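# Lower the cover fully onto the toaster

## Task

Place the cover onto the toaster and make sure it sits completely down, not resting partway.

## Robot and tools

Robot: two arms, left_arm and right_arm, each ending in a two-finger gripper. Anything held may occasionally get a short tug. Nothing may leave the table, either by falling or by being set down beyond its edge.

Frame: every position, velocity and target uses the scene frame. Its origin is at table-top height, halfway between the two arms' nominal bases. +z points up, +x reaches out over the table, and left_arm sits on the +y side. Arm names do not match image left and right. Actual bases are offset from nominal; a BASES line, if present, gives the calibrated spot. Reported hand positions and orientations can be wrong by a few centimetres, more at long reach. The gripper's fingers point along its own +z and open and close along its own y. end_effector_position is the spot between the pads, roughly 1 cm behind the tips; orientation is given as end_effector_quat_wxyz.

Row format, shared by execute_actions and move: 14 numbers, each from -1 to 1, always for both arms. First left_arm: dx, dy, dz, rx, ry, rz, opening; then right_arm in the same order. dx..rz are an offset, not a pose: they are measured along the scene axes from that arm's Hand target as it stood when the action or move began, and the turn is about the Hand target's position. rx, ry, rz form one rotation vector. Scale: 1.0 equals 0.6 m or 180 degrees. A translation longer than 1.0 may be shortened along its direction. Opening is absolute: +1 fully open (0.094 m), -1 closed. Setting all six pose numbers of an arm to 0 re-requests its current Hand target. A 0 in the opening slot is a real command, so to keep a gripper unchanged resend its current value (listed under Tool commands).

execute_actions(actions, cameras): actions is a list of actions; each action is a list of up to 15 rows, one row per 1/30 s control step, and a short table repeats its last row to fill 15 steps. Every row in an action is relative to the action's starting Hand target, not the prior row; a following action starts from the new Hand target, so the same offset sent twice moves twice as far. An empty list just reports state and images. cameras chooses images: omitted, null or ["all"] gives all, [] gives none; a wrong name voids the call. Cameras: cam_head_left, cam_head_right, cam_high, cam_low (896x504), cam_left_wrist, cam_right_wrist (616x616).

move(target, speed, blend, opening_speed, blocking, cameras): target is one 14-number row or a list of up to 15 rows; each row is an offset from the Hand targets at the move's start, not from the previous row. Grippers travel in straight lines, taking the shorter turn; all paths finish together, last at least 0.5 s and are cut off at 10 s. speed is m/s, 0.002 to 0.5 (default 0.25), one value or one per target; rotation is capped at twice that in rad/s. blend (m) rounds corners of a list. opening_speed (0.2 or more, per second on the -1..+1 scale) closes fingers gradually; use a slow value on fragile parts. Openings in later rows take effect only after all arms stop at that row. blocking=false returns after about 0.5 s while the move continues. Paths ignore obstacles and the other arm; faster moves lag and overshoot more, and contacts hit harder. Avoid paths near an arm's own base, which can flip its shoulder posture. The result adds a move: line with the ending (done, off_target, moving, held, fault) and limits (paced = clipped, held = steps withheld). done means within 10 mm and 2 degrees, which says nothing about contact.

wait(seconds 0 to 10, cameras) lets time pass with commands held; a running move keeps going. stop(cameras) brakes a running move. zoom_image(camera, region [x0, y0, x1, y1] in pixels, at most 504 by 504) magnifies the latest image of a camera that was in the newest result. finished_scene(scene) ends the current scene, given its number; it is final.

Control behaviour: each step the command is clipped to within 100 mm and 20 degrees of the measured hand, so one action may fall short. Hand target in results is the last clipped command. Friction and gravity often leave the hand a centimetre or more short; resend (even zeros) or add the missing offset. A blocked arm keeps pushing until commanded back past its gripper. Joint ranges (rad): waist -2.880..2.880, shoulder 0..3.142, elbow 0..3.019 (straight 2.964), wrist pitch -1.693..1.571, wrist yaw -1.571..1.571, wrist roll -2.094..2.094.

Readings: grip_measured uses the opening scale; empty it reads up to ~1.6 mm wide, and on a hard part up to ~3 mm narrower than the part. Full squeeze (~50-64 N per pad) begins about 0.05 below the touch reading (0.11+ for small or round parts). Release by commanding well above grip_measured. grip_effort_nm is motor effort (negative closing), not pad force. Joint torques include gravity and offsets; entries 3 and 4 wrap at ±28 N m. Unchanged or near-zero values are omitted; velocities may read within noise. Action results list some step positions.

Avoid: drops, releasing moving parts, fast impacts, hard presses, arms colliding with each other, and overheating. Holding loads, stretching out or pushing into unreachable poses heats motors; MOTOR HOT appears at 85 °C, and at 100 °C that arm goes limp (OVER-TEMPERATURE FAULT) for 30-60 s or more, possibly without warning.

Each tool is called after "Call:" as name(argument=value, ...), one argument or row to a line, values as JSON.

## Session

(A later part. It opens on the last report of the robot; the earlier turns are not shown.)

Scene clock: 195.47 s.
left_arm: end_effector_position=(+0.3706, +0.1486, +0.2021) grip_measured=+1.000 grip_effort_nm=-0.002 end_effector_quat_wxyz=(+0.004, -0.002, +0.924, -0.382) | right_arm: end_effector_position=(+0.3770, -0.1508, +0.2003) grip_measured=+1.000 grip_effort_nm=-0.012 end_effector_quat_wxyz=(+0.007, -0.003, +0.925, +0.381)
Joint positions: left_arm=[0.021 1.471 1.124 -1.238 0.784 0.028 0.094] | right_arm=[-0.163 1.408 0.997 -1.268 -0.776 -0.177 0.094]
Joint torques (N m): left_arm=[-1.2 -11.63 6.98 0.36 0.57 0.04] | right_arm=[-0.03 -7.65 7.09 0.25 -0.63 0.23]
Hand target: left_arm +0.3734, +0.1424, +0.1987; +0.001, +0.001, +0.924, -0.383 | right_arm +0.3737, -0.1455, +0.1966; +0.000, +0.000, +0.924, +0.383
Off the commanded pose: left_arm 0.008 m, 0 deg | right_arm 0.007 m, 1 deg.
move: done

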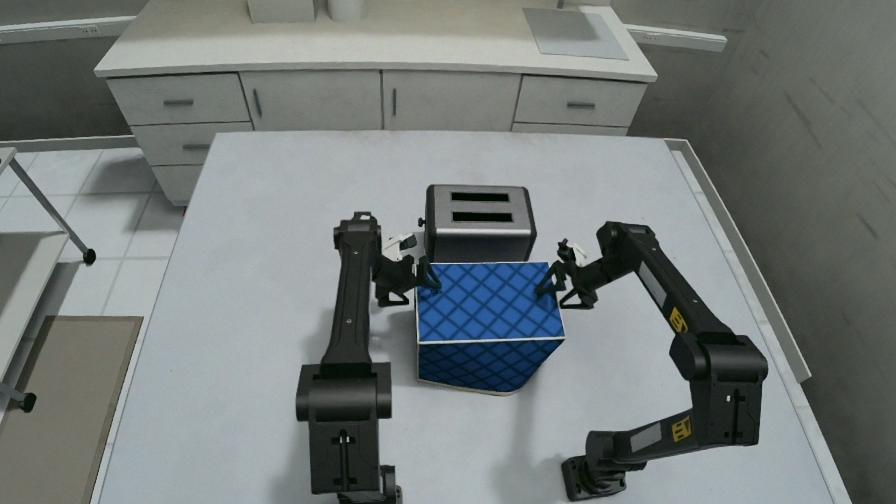

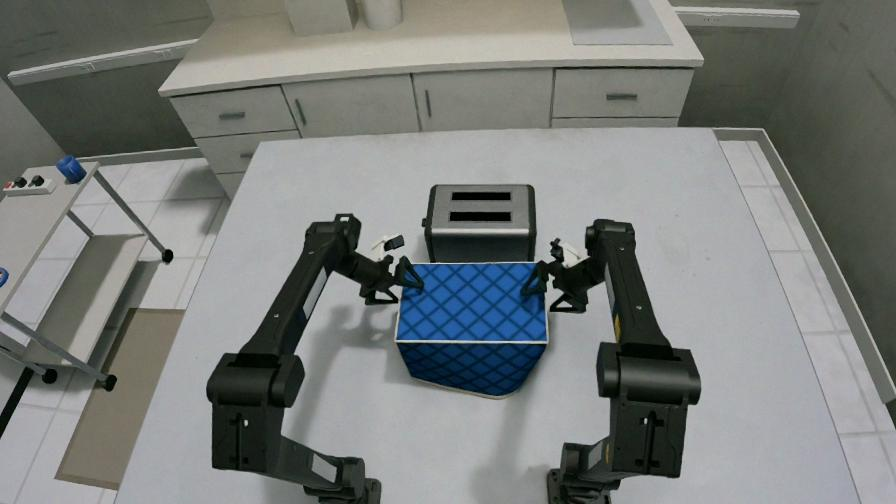

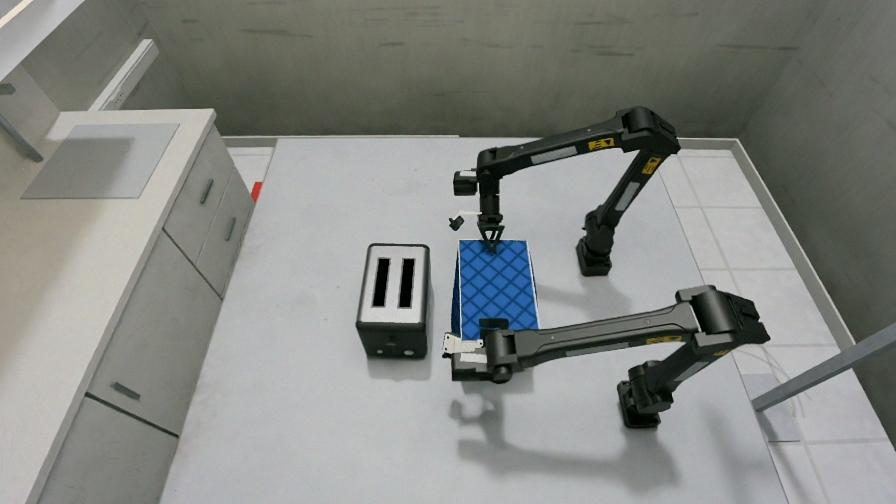

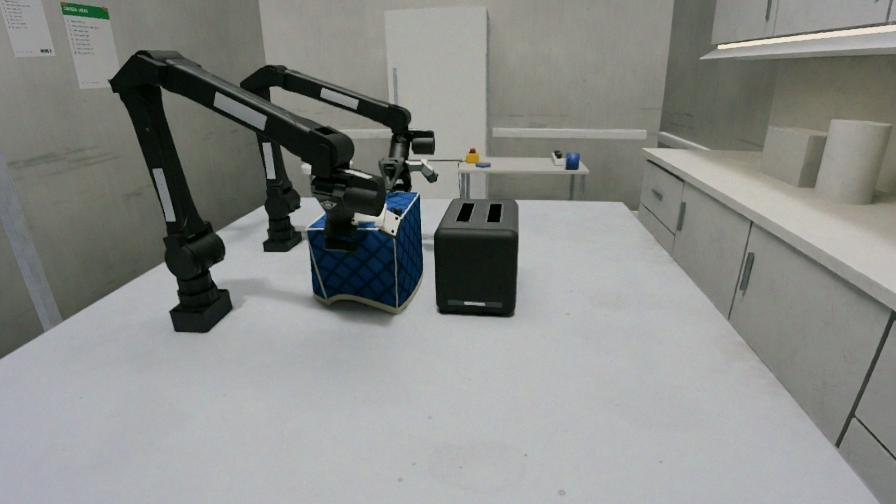

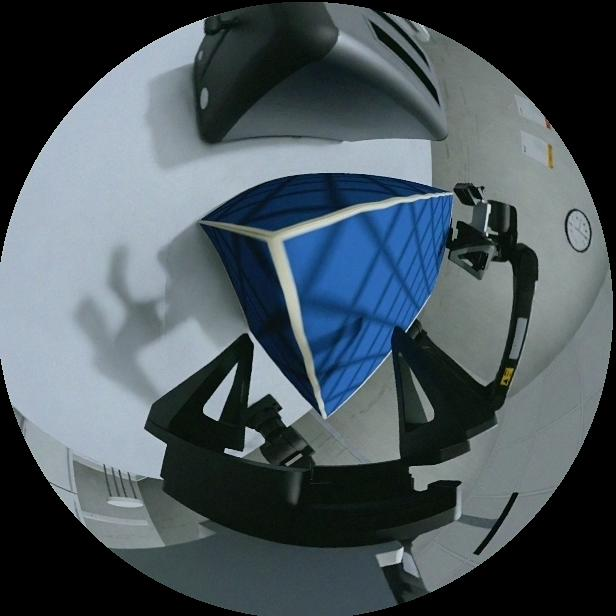

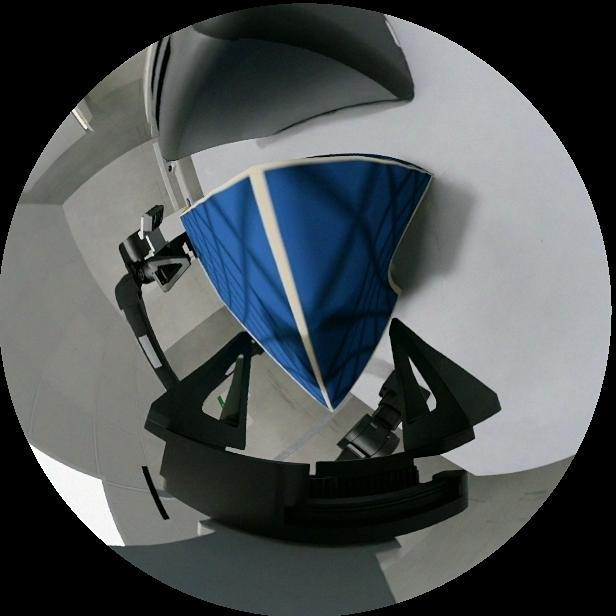

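Call:
move(
  target=[0,0,0,0,0,0,-0.5,0,0,0,0,0,0,-0.5],
  opening_speed=0.6,
  cameras=["cam_left_wrist","cam_right_wrist","cam_head_left","cam_low"],
)

Scene clock: 202.77 s.
left_arm: end_effector_position=(+0.3706, +0.1486, +0.2021) grip_measured=-0.497 grip_effort_nm=-0.100 end_effector_quat_wxyz=(+0.004, -0.002, +0.924, -0.382) | right_arm: end_effector_position=(+0.3769, -0.1506, +0.2003) grip_measured=-0.497 grip_effort_nm=-0.105 end_effector_quat_wxyz=(+0.007, -0.002, +0.924, +0.382)
Joint positions: left_arm=[0.021 1.471 1.124 -1.238 0.784 0.027 0.024] | right_arm=[-0.163 1.408 0.997 -1.268 -0.777 -0.176 0.024]
Joint torques (N m): left_arm=[-1.49 -11.81 7.02 0.43 0.59 0.04] | right_arm=[0.03 -7.82 7.08 0.28 -0.59 0.22]
Hand target: left_arm +0.3734, +0.1424, +0.1987; +0.001, +0.001, +0.924, -0.383 | right_arm +0.3737, -0.1455, +0.1966; +0.000, +0.000, +0.924, +0.383
Off the commanded pose: left_arm 0.008 m, 1 deg | right_arm 0.007 m, 1 deg.
move: done
Images, in order: cam_head_left, cam_low, cam_left_wrist, cam_right_wrist.

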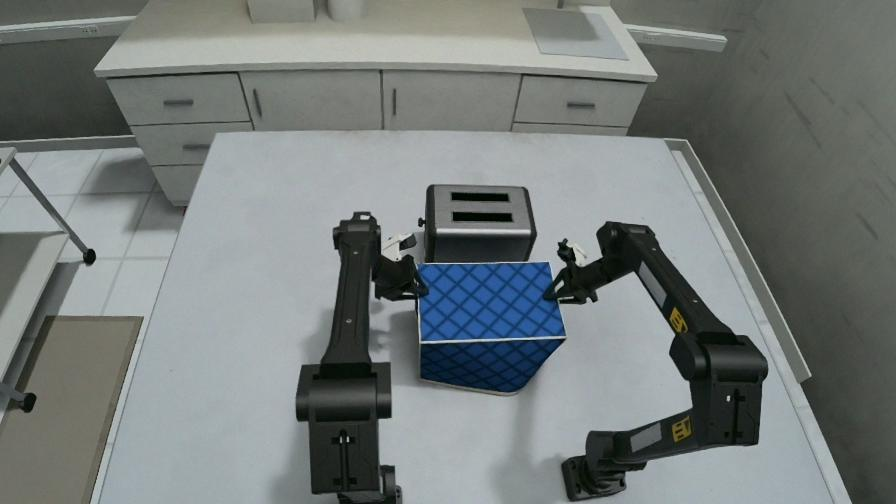

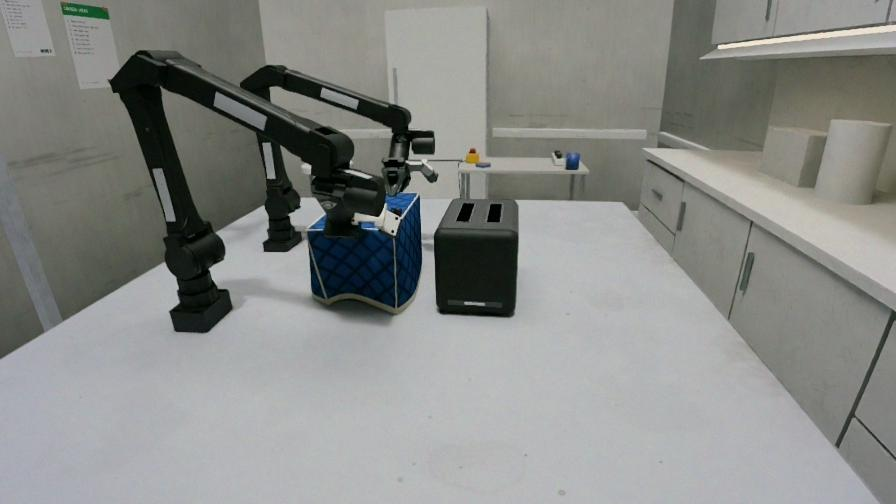

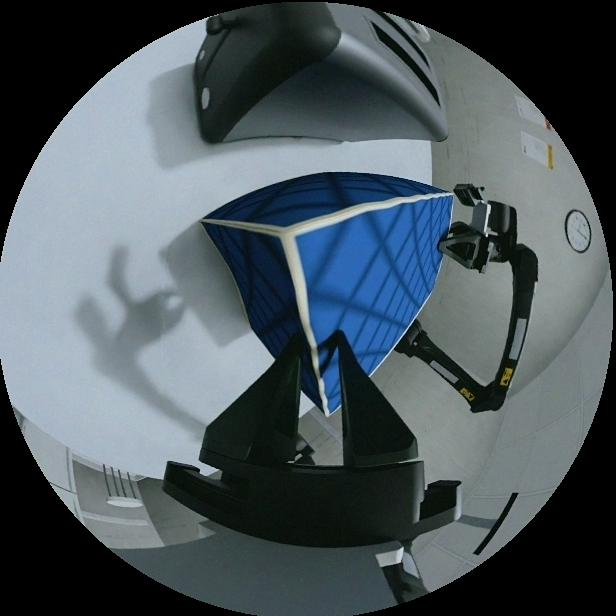

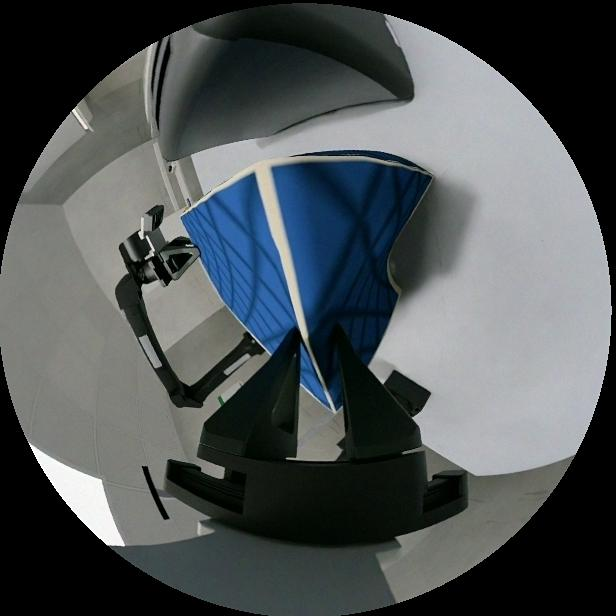

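Call:
move(
  target=[
    [0,-0.013,-0.013,0,0,0,-0.5,0,0.013,-0.013,0,0,0,-0.5],
    [0,-0.013,-0.013,0,0,0,-1,0,0.013,-0.013,0,0,0,-1],
  ],
  opening_speed=0.4,
  speed=0.04,
  cameras=["cam_left_wrist","cam_right_wrist","cam_head_left","cam_low"],
)

Scene clock: 209.87 s.
left_arm: end_effector_position=(+0.3709, +0.1400, +0.1968) grip_measured=-0.908 grip_effort_nm=-0.979 end_effector_quat_wxyz=(+0.006, +0.000, +0.923, -0.384) | right_arm: end_effector_position=(+0.3778, -0.1424, +0.1946) grip_measured=-0.913 grip_effort_nm=-0.984 end_effector_quat_wxyz=(+0.010, -0.003, +0.924, +0.383)
Joint positions: left_arm=[0.001 1.471 1.108 -1.197 0.788 0.001 0.004] | right_arm=[-0.142 1.408 0.979 -1.225 -0.783 -0.146 0.004]
Joint torques (N m): left_arm=[-0.85 -11.11 6.93 0.43 0.41 0.03] | right_arm=[0.03 -7.65 6.93 0.31 -0.44 0.22]
Hand target: left_arm +0.3734, +0.1347, +0.1909; +0.001, +0.001, +0.924, -0.383 | right_arm +0.3738, -0.1377, +0.1889; +0.001, +0.000, +0.924, +0.383
Off the commanded pose: left_arm 0.008 m, 1 deg | right_arm 0.009 m, 1 deg.
move: done; target 2's new opening was sent with left_arm's hand 0.011 m and 1 deg from that target
Images, in order: cam_head_left, cam_low, cam_left_wrist, cam_right_wrist.

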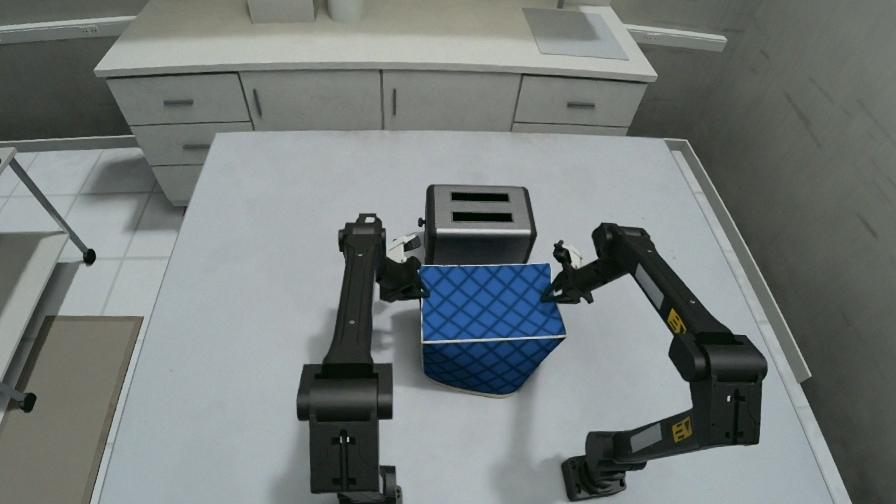

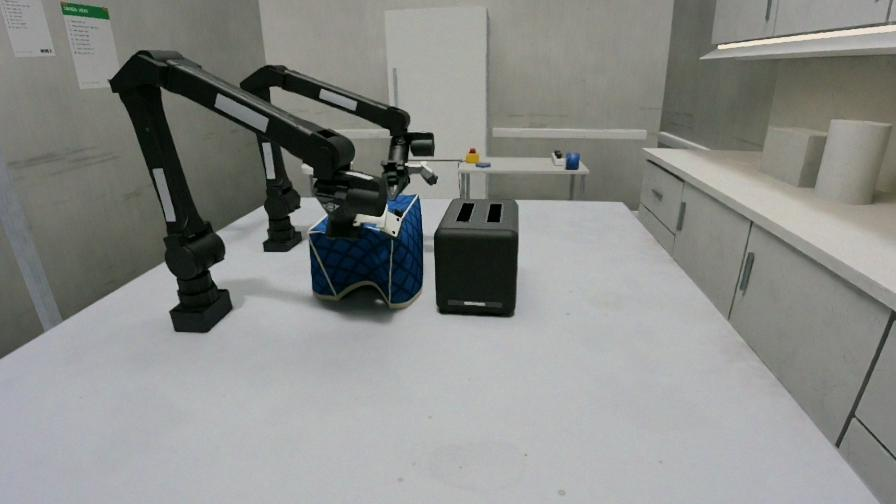

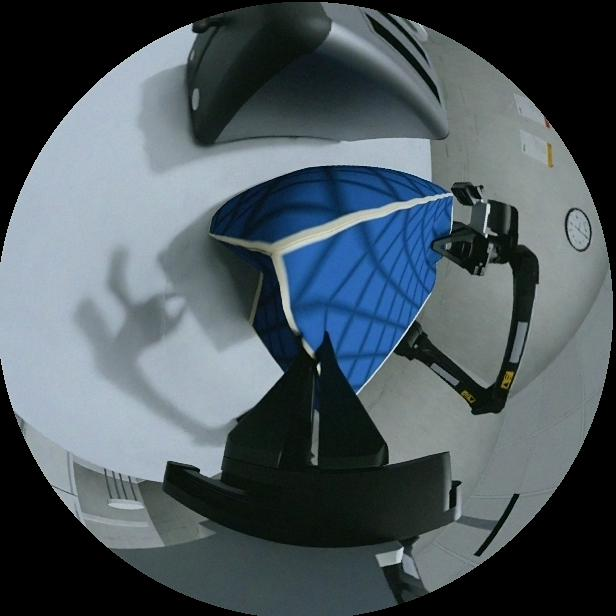

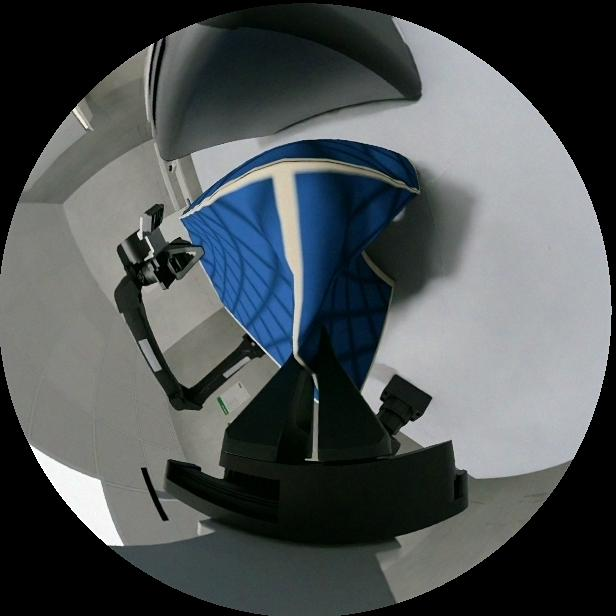

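Call:
move(
  target=[0,-0.01,0.25,0,0,0,-1,0,0.01,0.255,0,0,0,-1],
  speed=0.12,
)

Scene clock: 220.13 s.
left_arm: end_effector_position=(+0.3695, +0.1372, +0.3161) grip_measured=-0.913 grip_effort_nm=-1.023 end_effector_quat_wxyz=(-0.018, -0.014, +0.924, -0.383) | right_arm: end_effector_position=(+0.3649, -0.1375, +0.3166) grip_measured=-0.916 grip_effort_nm=-1.043 end_effector_quat_wxyz=(-0.021, +0.013, +0.922, +0.385)
Joint positions: left_arm=[-0.006 1.427 1.382 -1.557 0.786 -0.019 0.004] | right_arm=[-0.132 1.319 1.222 -1.611 -0.783 -0.124 0.004]
Joint torques (N m): left_arm=[-1.73 -14.1 10.58 -0.34 0.52 0.03] | right_arm=[0.56 -8.18 14.01 -0.31 -0.53 0.22]
Hand target: left_arm +0.3733, +0.1287, +0.3410; +0.001, +0.001, +0.924, -0.383 | right_arm +0.3738, -0.1317, +0.3419; +0.000, +0.000, +0.924, +0.383
Off the commanded pose: left_arm 0.026 m, 3 deg | right_arm 0.027 m, 3 deg.
move: off_target (left_arm, right_arm)

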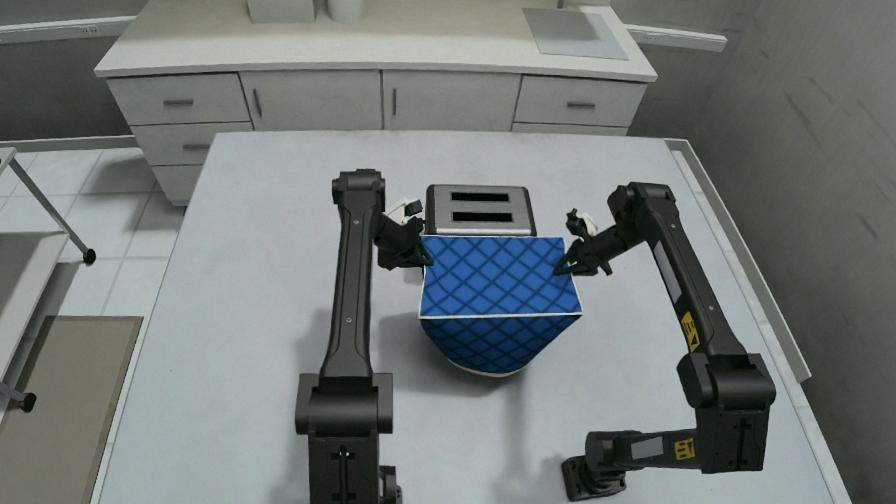

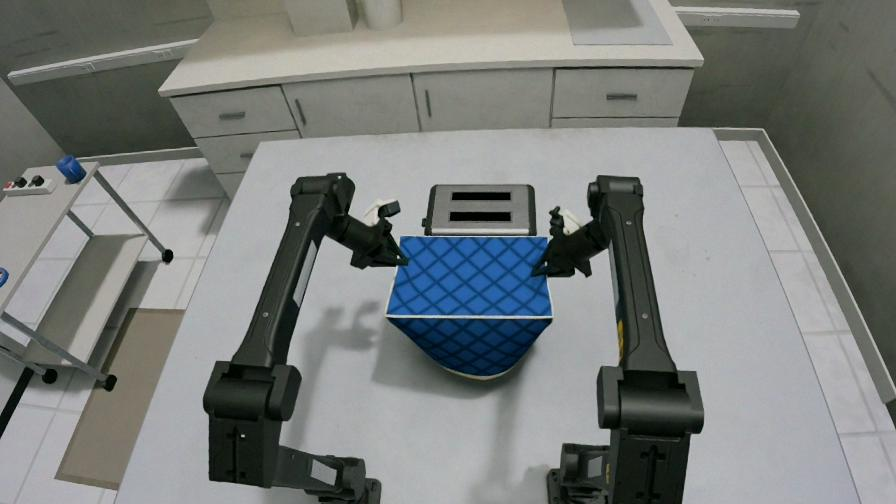

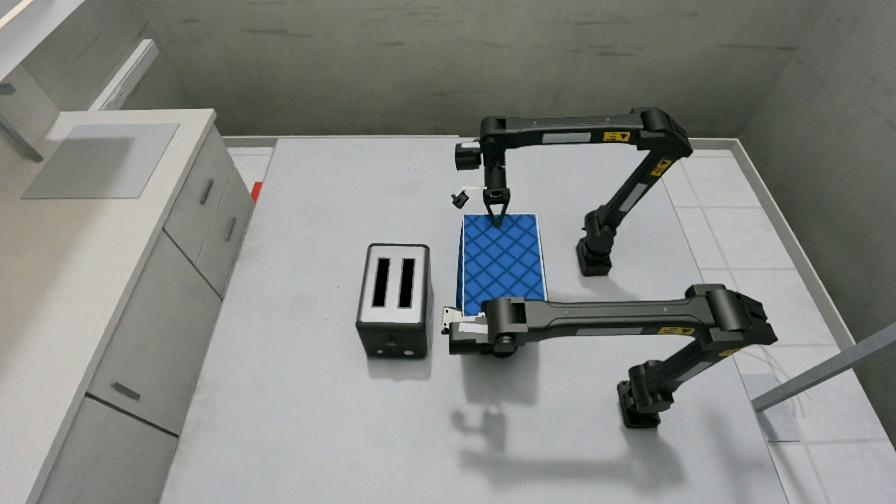

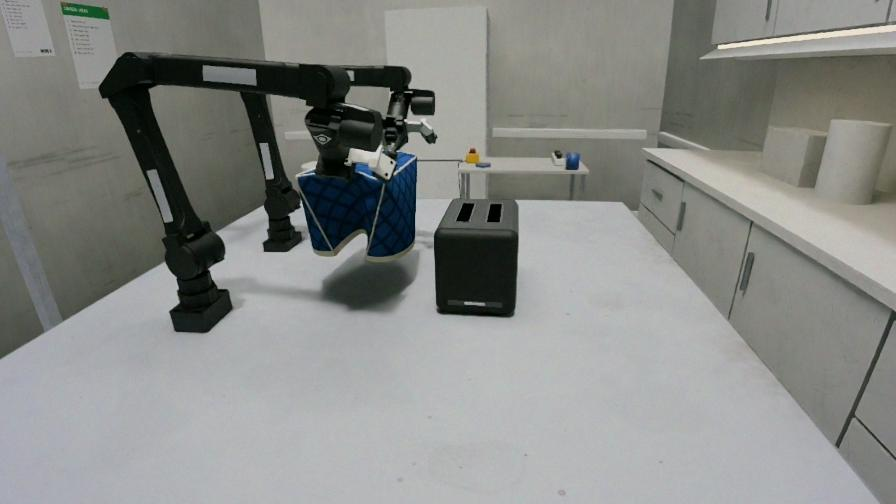

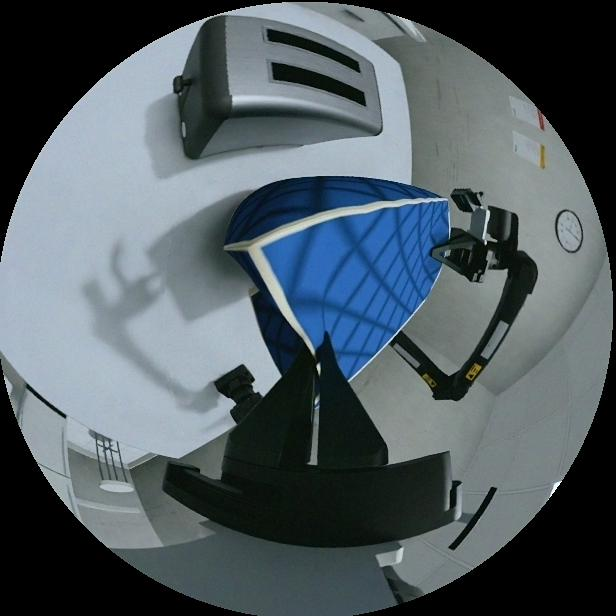

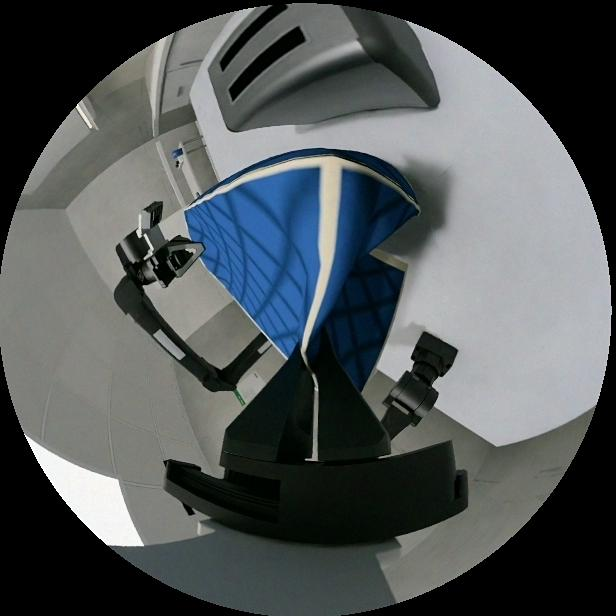

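Call:
move(
  target=[0.03,0.015,0.1,0.306,0,0,-1,0.03,-0.015,0.1,-0.306,0,0,-1],
  speed=0.12,
)

Scene clock: 246.30 s.
left_arm: end_effector_position=(+0.3825, +0.1292, +0.3822) grip_measured=-0.913 grip_effort_nm=-1.018 end_effector_quat_wxyz=(+0.089, +0.022, +0.995, +0.040) | right_arm: end_effector_position=(+0.3871, -0.1329, +0.3728) grip_measured=-0.916 grip_effort_nm=-1.038 end_effector_quat_wxyz=(+0.060, -0.017, +0.997, -0.053)
Joint positions: left_arm=[-0.355 1.434 1.686 -1.679 -0.134 -0.296 0.004] | right_arm=[0.262 1.316 1.497 -1.666 0.135 0.259 0.004]
Joint torques (N m): left_arm=[0.85 -12.57 10.47 -0.16 -1.37 -0.06] | right_arm=[-1.85 -8.88 13.83 -0.12 1.41 0.22]
Hand target: left_arm +0.3913, +0.1377, +0.4010; +0.000, +0.001, +0.996, +0.087 | right_arm +0.3918, -0.1407, +0.4019; +0.001, +0.000, +0.996, -0.088
Off the commanded pose: left_arm 0.022 m, 12 deg | right_arm 0.030 m, 8 deg.
joint sent to its limit (left arm) — joint 4 (wrist pitch), lower limit. The joint targets are off in orientation, not in position.
joint sent to its limit (right arm) — joint 4 (wrist pitch), lower limit. The joint targets are off in orientation, not in position.
move: off_target (left_arm, right_arm)

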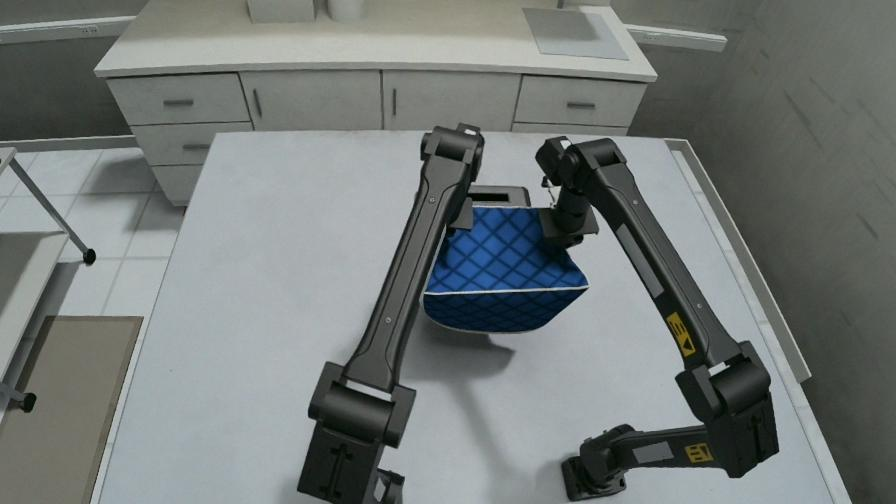

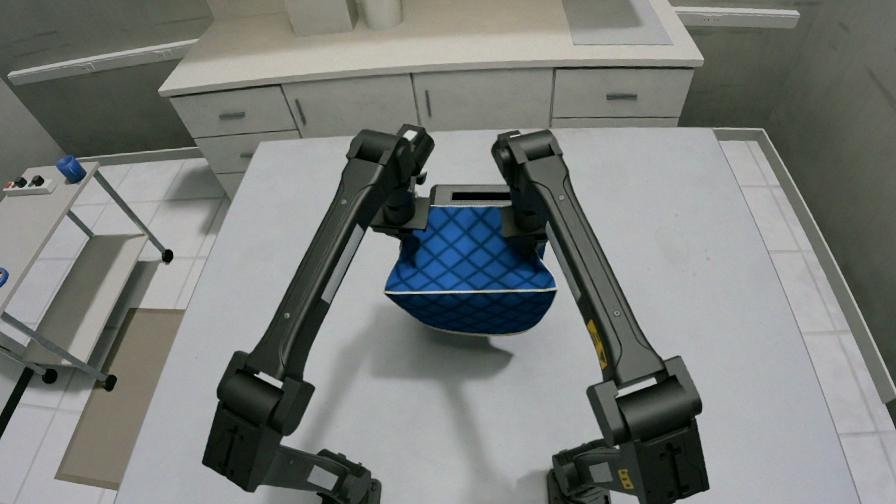

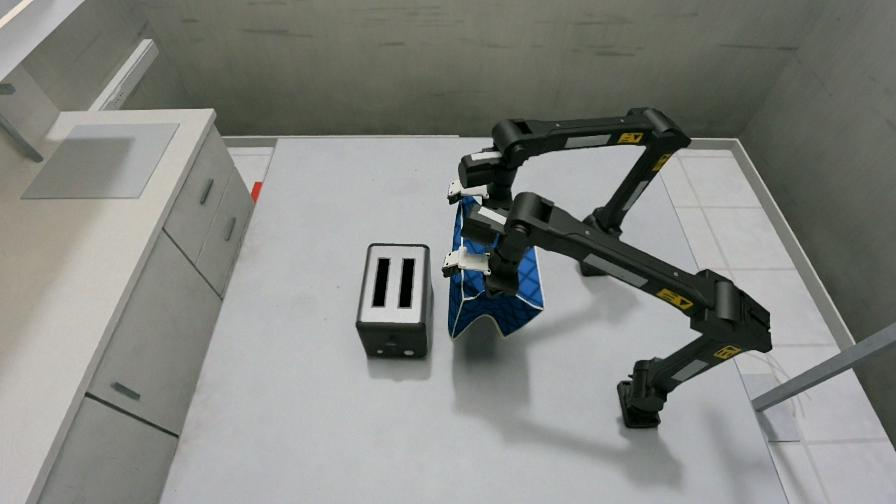

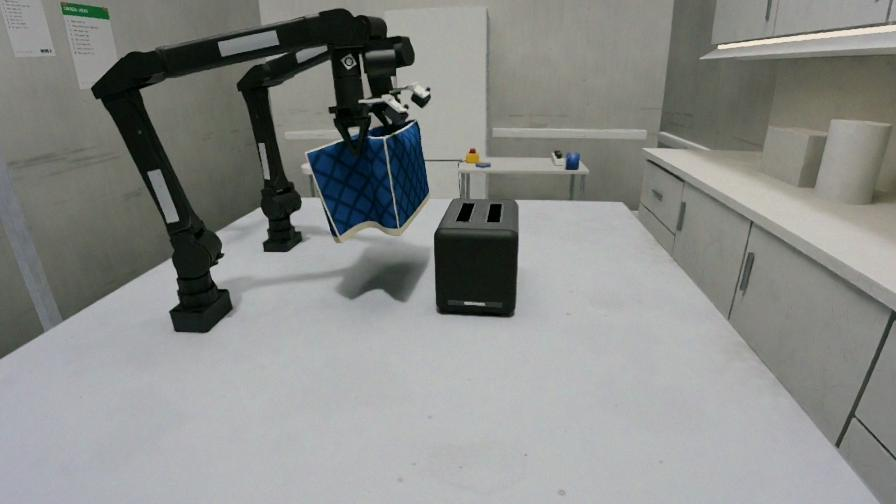

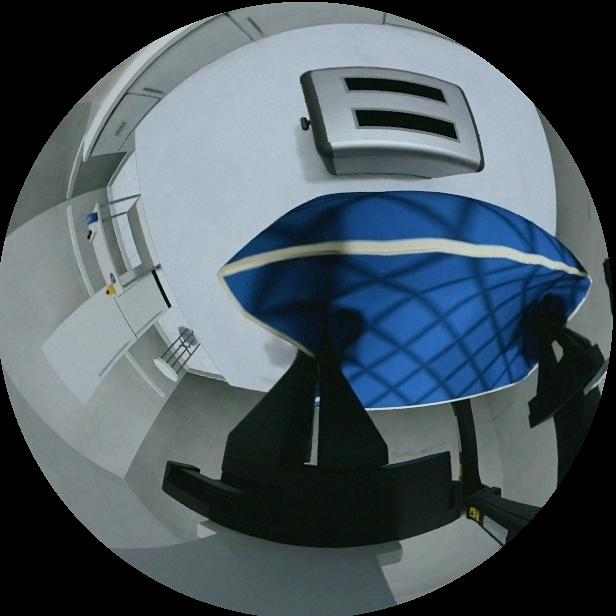

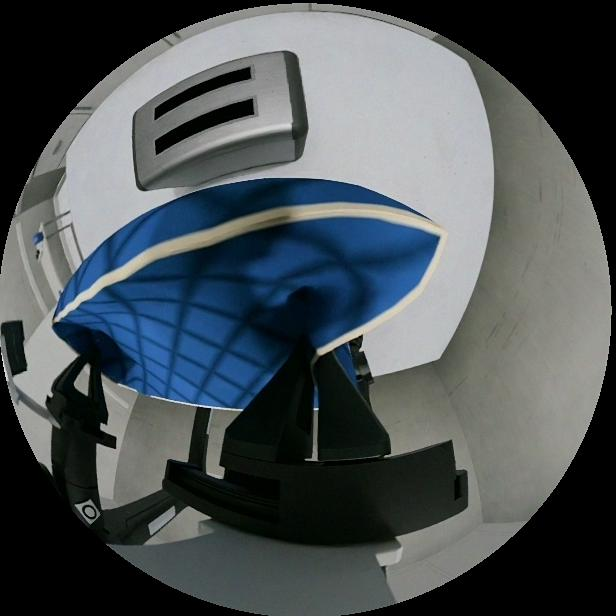

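Call:
move(
  target=[-0.05,0,-0.325,0,0,0,-1,-0.05,0,-0.325,0,0,0,-1],
  speed=0.12,
)

Call:
zoom_image(
  camera="cam_low",
  region=[240, 120, 480, 340],
)

Scene clock: 302.23 s.
left_arm: end_effector_position=(+0.3573, +0.1282, +0.2098) grip_measured=-0.913 grip_effort_nm=-1.028 end_effector_quat_wxyz=(+0.001, +0.011, +0.997, +0.072) | right_arm: end_effector_position=(+0.3655, -0.1308, +0.2163) grip_measured=-0.916 grip_effort_nm=-1.043 end_effector_quat_wxyz=(+0.013, -0.008, +0.997, -0.069)
Joint positions: left_arm=[-0.378 1.482 1.288 -1.427 -0.135 -0.354 0.004] | right_arm=[0.287 1.339 1.108 -1.357 0.14 0.309 0.004]
Joint torques (N m): left_arm=[0.73 -12.22 7.1 0.08 -1.22 -0.06] | right_arm=[-1.73 -6.71 7.42 -0.13 1.21 0.24]
Hand target: left_arm +0.3613, +0.1378, +0.2059; +0.000, +0.001, +0.996, +0.087 | right_arm +0.3617, -0.1407, +0.2069; +0.000, +0.000, +0.996, -0.088
Off the commanded pose: left_arm 0.011 m, 2 deg | right_arm 0.014 m, 3 deg.
move: off_target (left_arm, right_arm)

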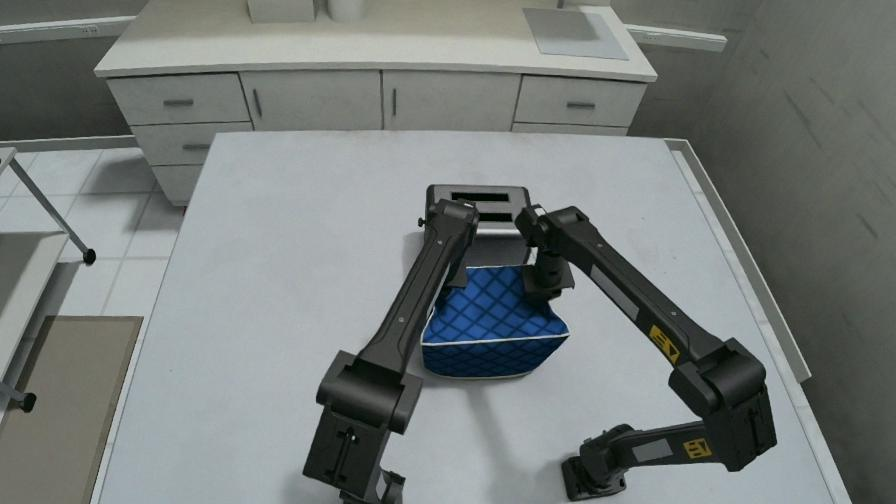

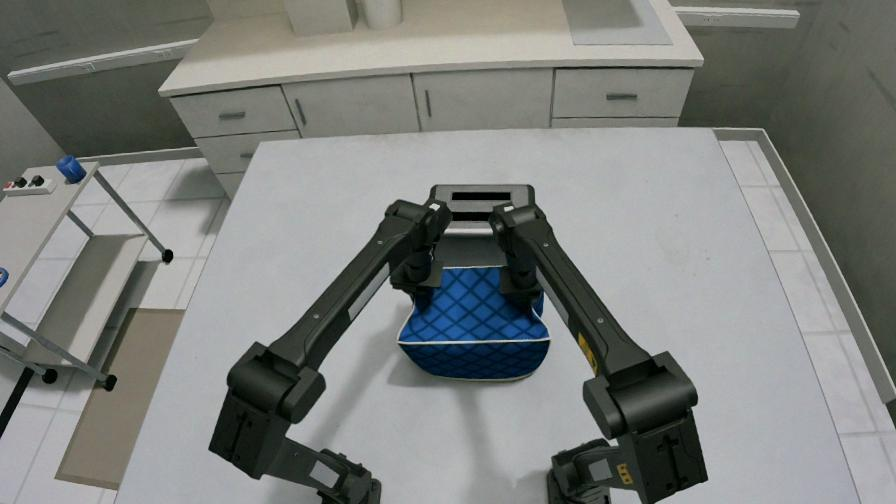

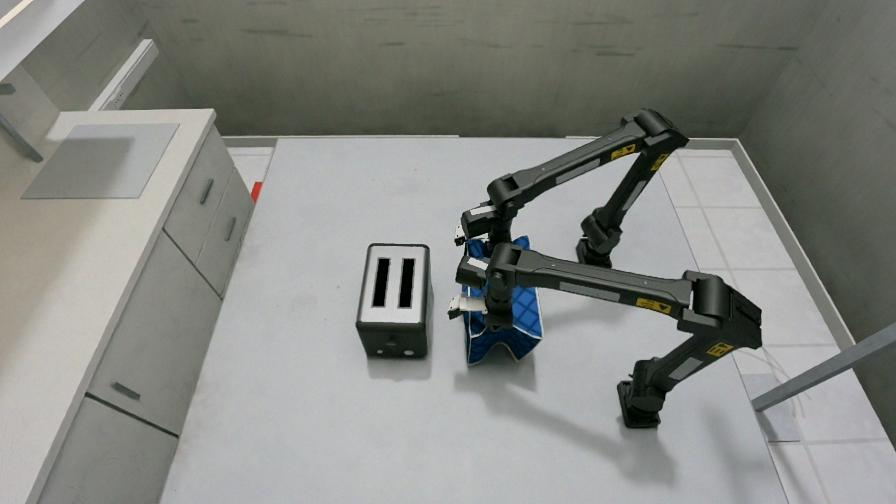

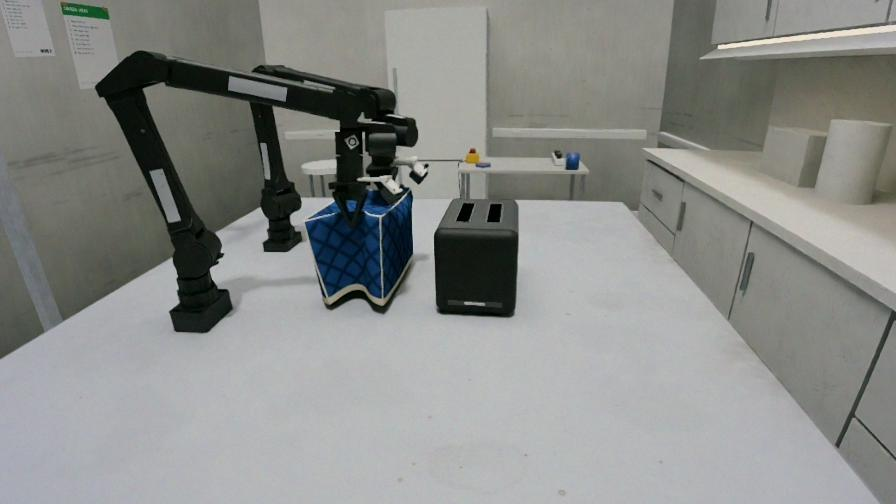

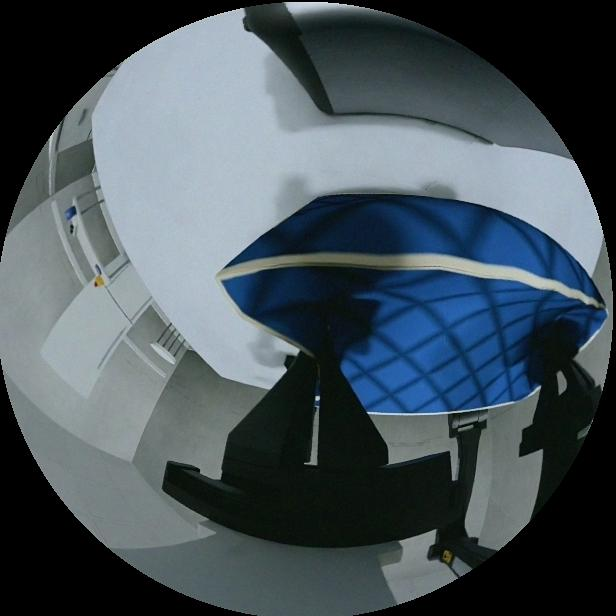

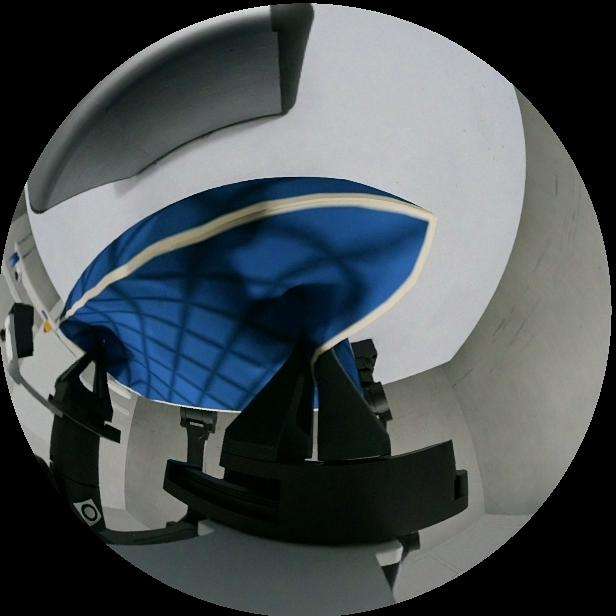

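Scaled by 2.100.

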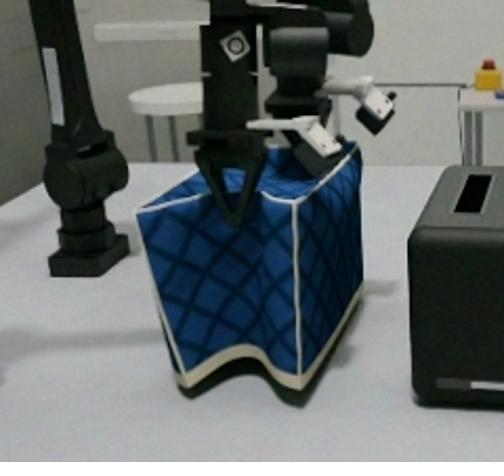

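Call:
move(
  target=[
    [0,0,-0.03,0,0,0,-1,0,0,-0.04,0,0,0,-1],
    [0,0,-0.03,0,0,0,0.3,0,0,-0.04,0,0,0,0.3],
  ],
  opening_speed=0.8,
  speed=0.06,
  cameras=["cam_left_wrist","cam_right_wrist","cam_head_left","cam_low"],
)

Scene clock: 307.97 s.
left_arm: end_effector_position=(+0.3576, +0.1331, +0.1956) grip_measured=+0.297 grip_effort_nm=0.100 end_effector_quat_wxyz=(+0.008, +0.010, +0.996, +0.084) | right_arm: end_effector_position=(+0.3663, -0.1349, +0.1948) grip_measured=+0.297 grip_effort_nm=0.095 end_effector_quat_wxyz=(+0.018, -0.008, +0.997, -0.080)
Joint positions: left_arm=[-0.378 1.483 1.25 -1.383 -0.162 -0.356 0.061] | right_arm=[0.287 1.352 1.06 -1.294 0.164 0.309 0.061]
Joint torques (N m): left_arm=[0.44 -11.4 7.13 0.01 -0.22 -0.04] | right_arm=[-1.85 -6.3 7.32 -0.02 0.29 0.23]
Hand target: left_arm +0.3614, +0.1378, +0.1880; +0.001, +0.001, +0.996, +0.087 | right_arm +0.3617, -0.1407, +0.1828; +0.000, +0.000, +0.996, -0.088
Off the commanded pose: left_arm 0.010 m, 1 deg | right_arm 0.014 m, 2 deg.
move: off_target (right_arm); target 2's new opening was sent with right_arm's hand 0.017 m and 3 deg from that target
Images, in order: cam_head_left, cam_low, cam_left_wrist, cam_right_wrist.

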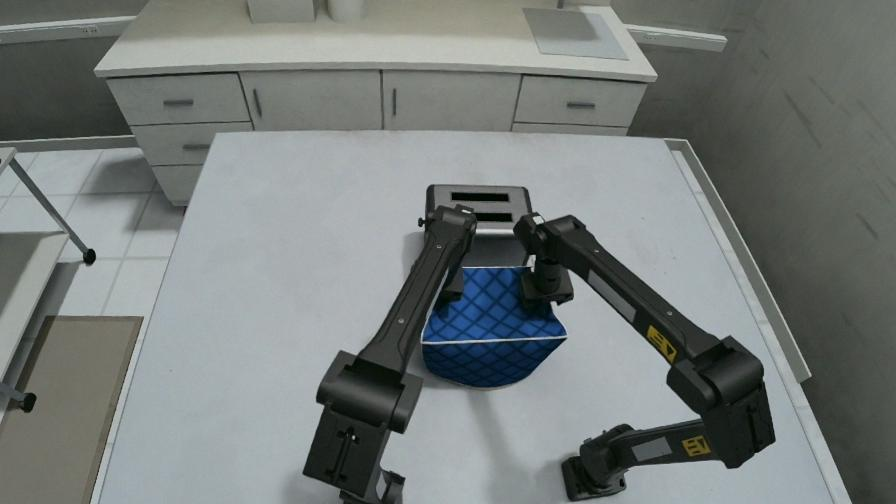

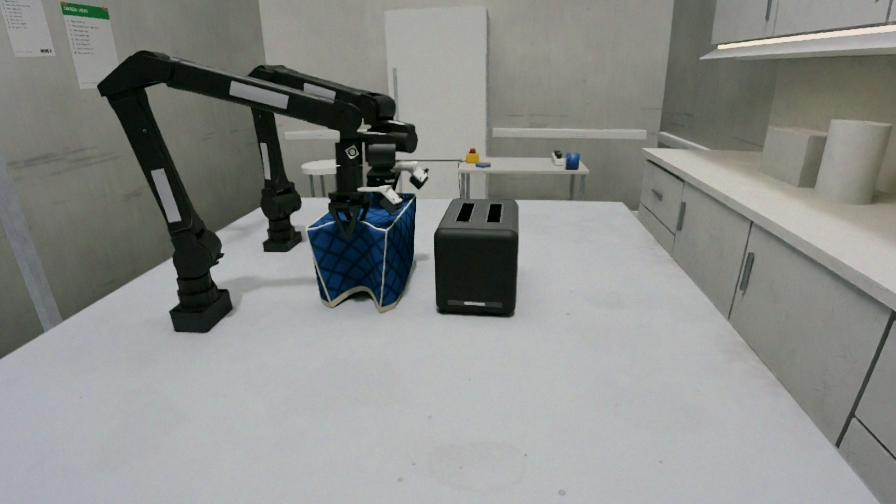

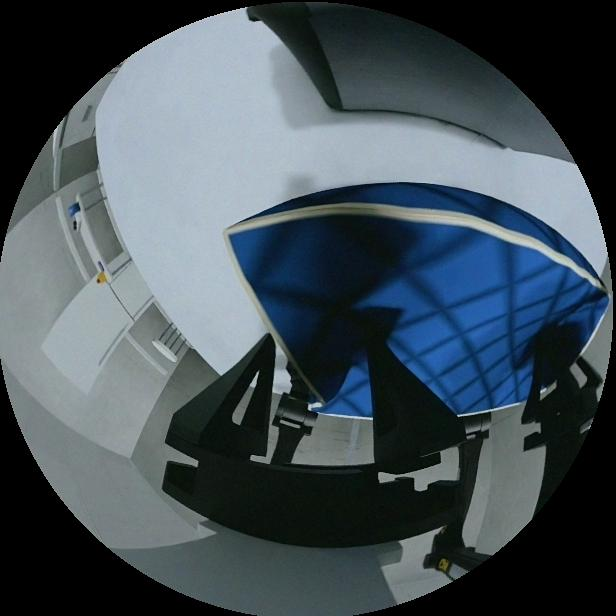

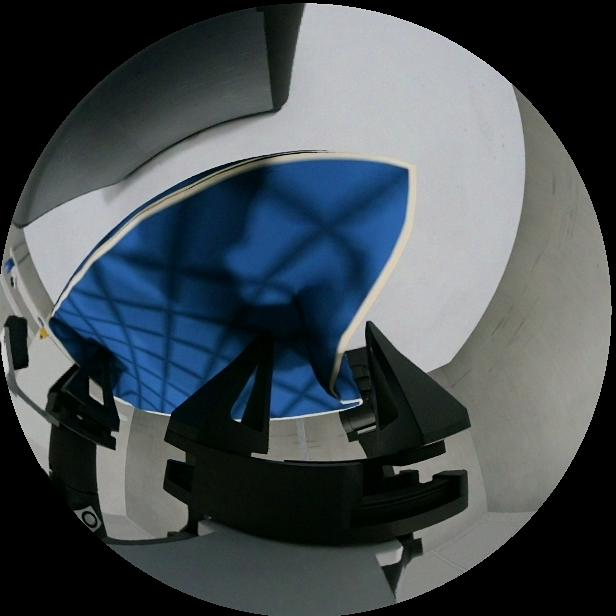

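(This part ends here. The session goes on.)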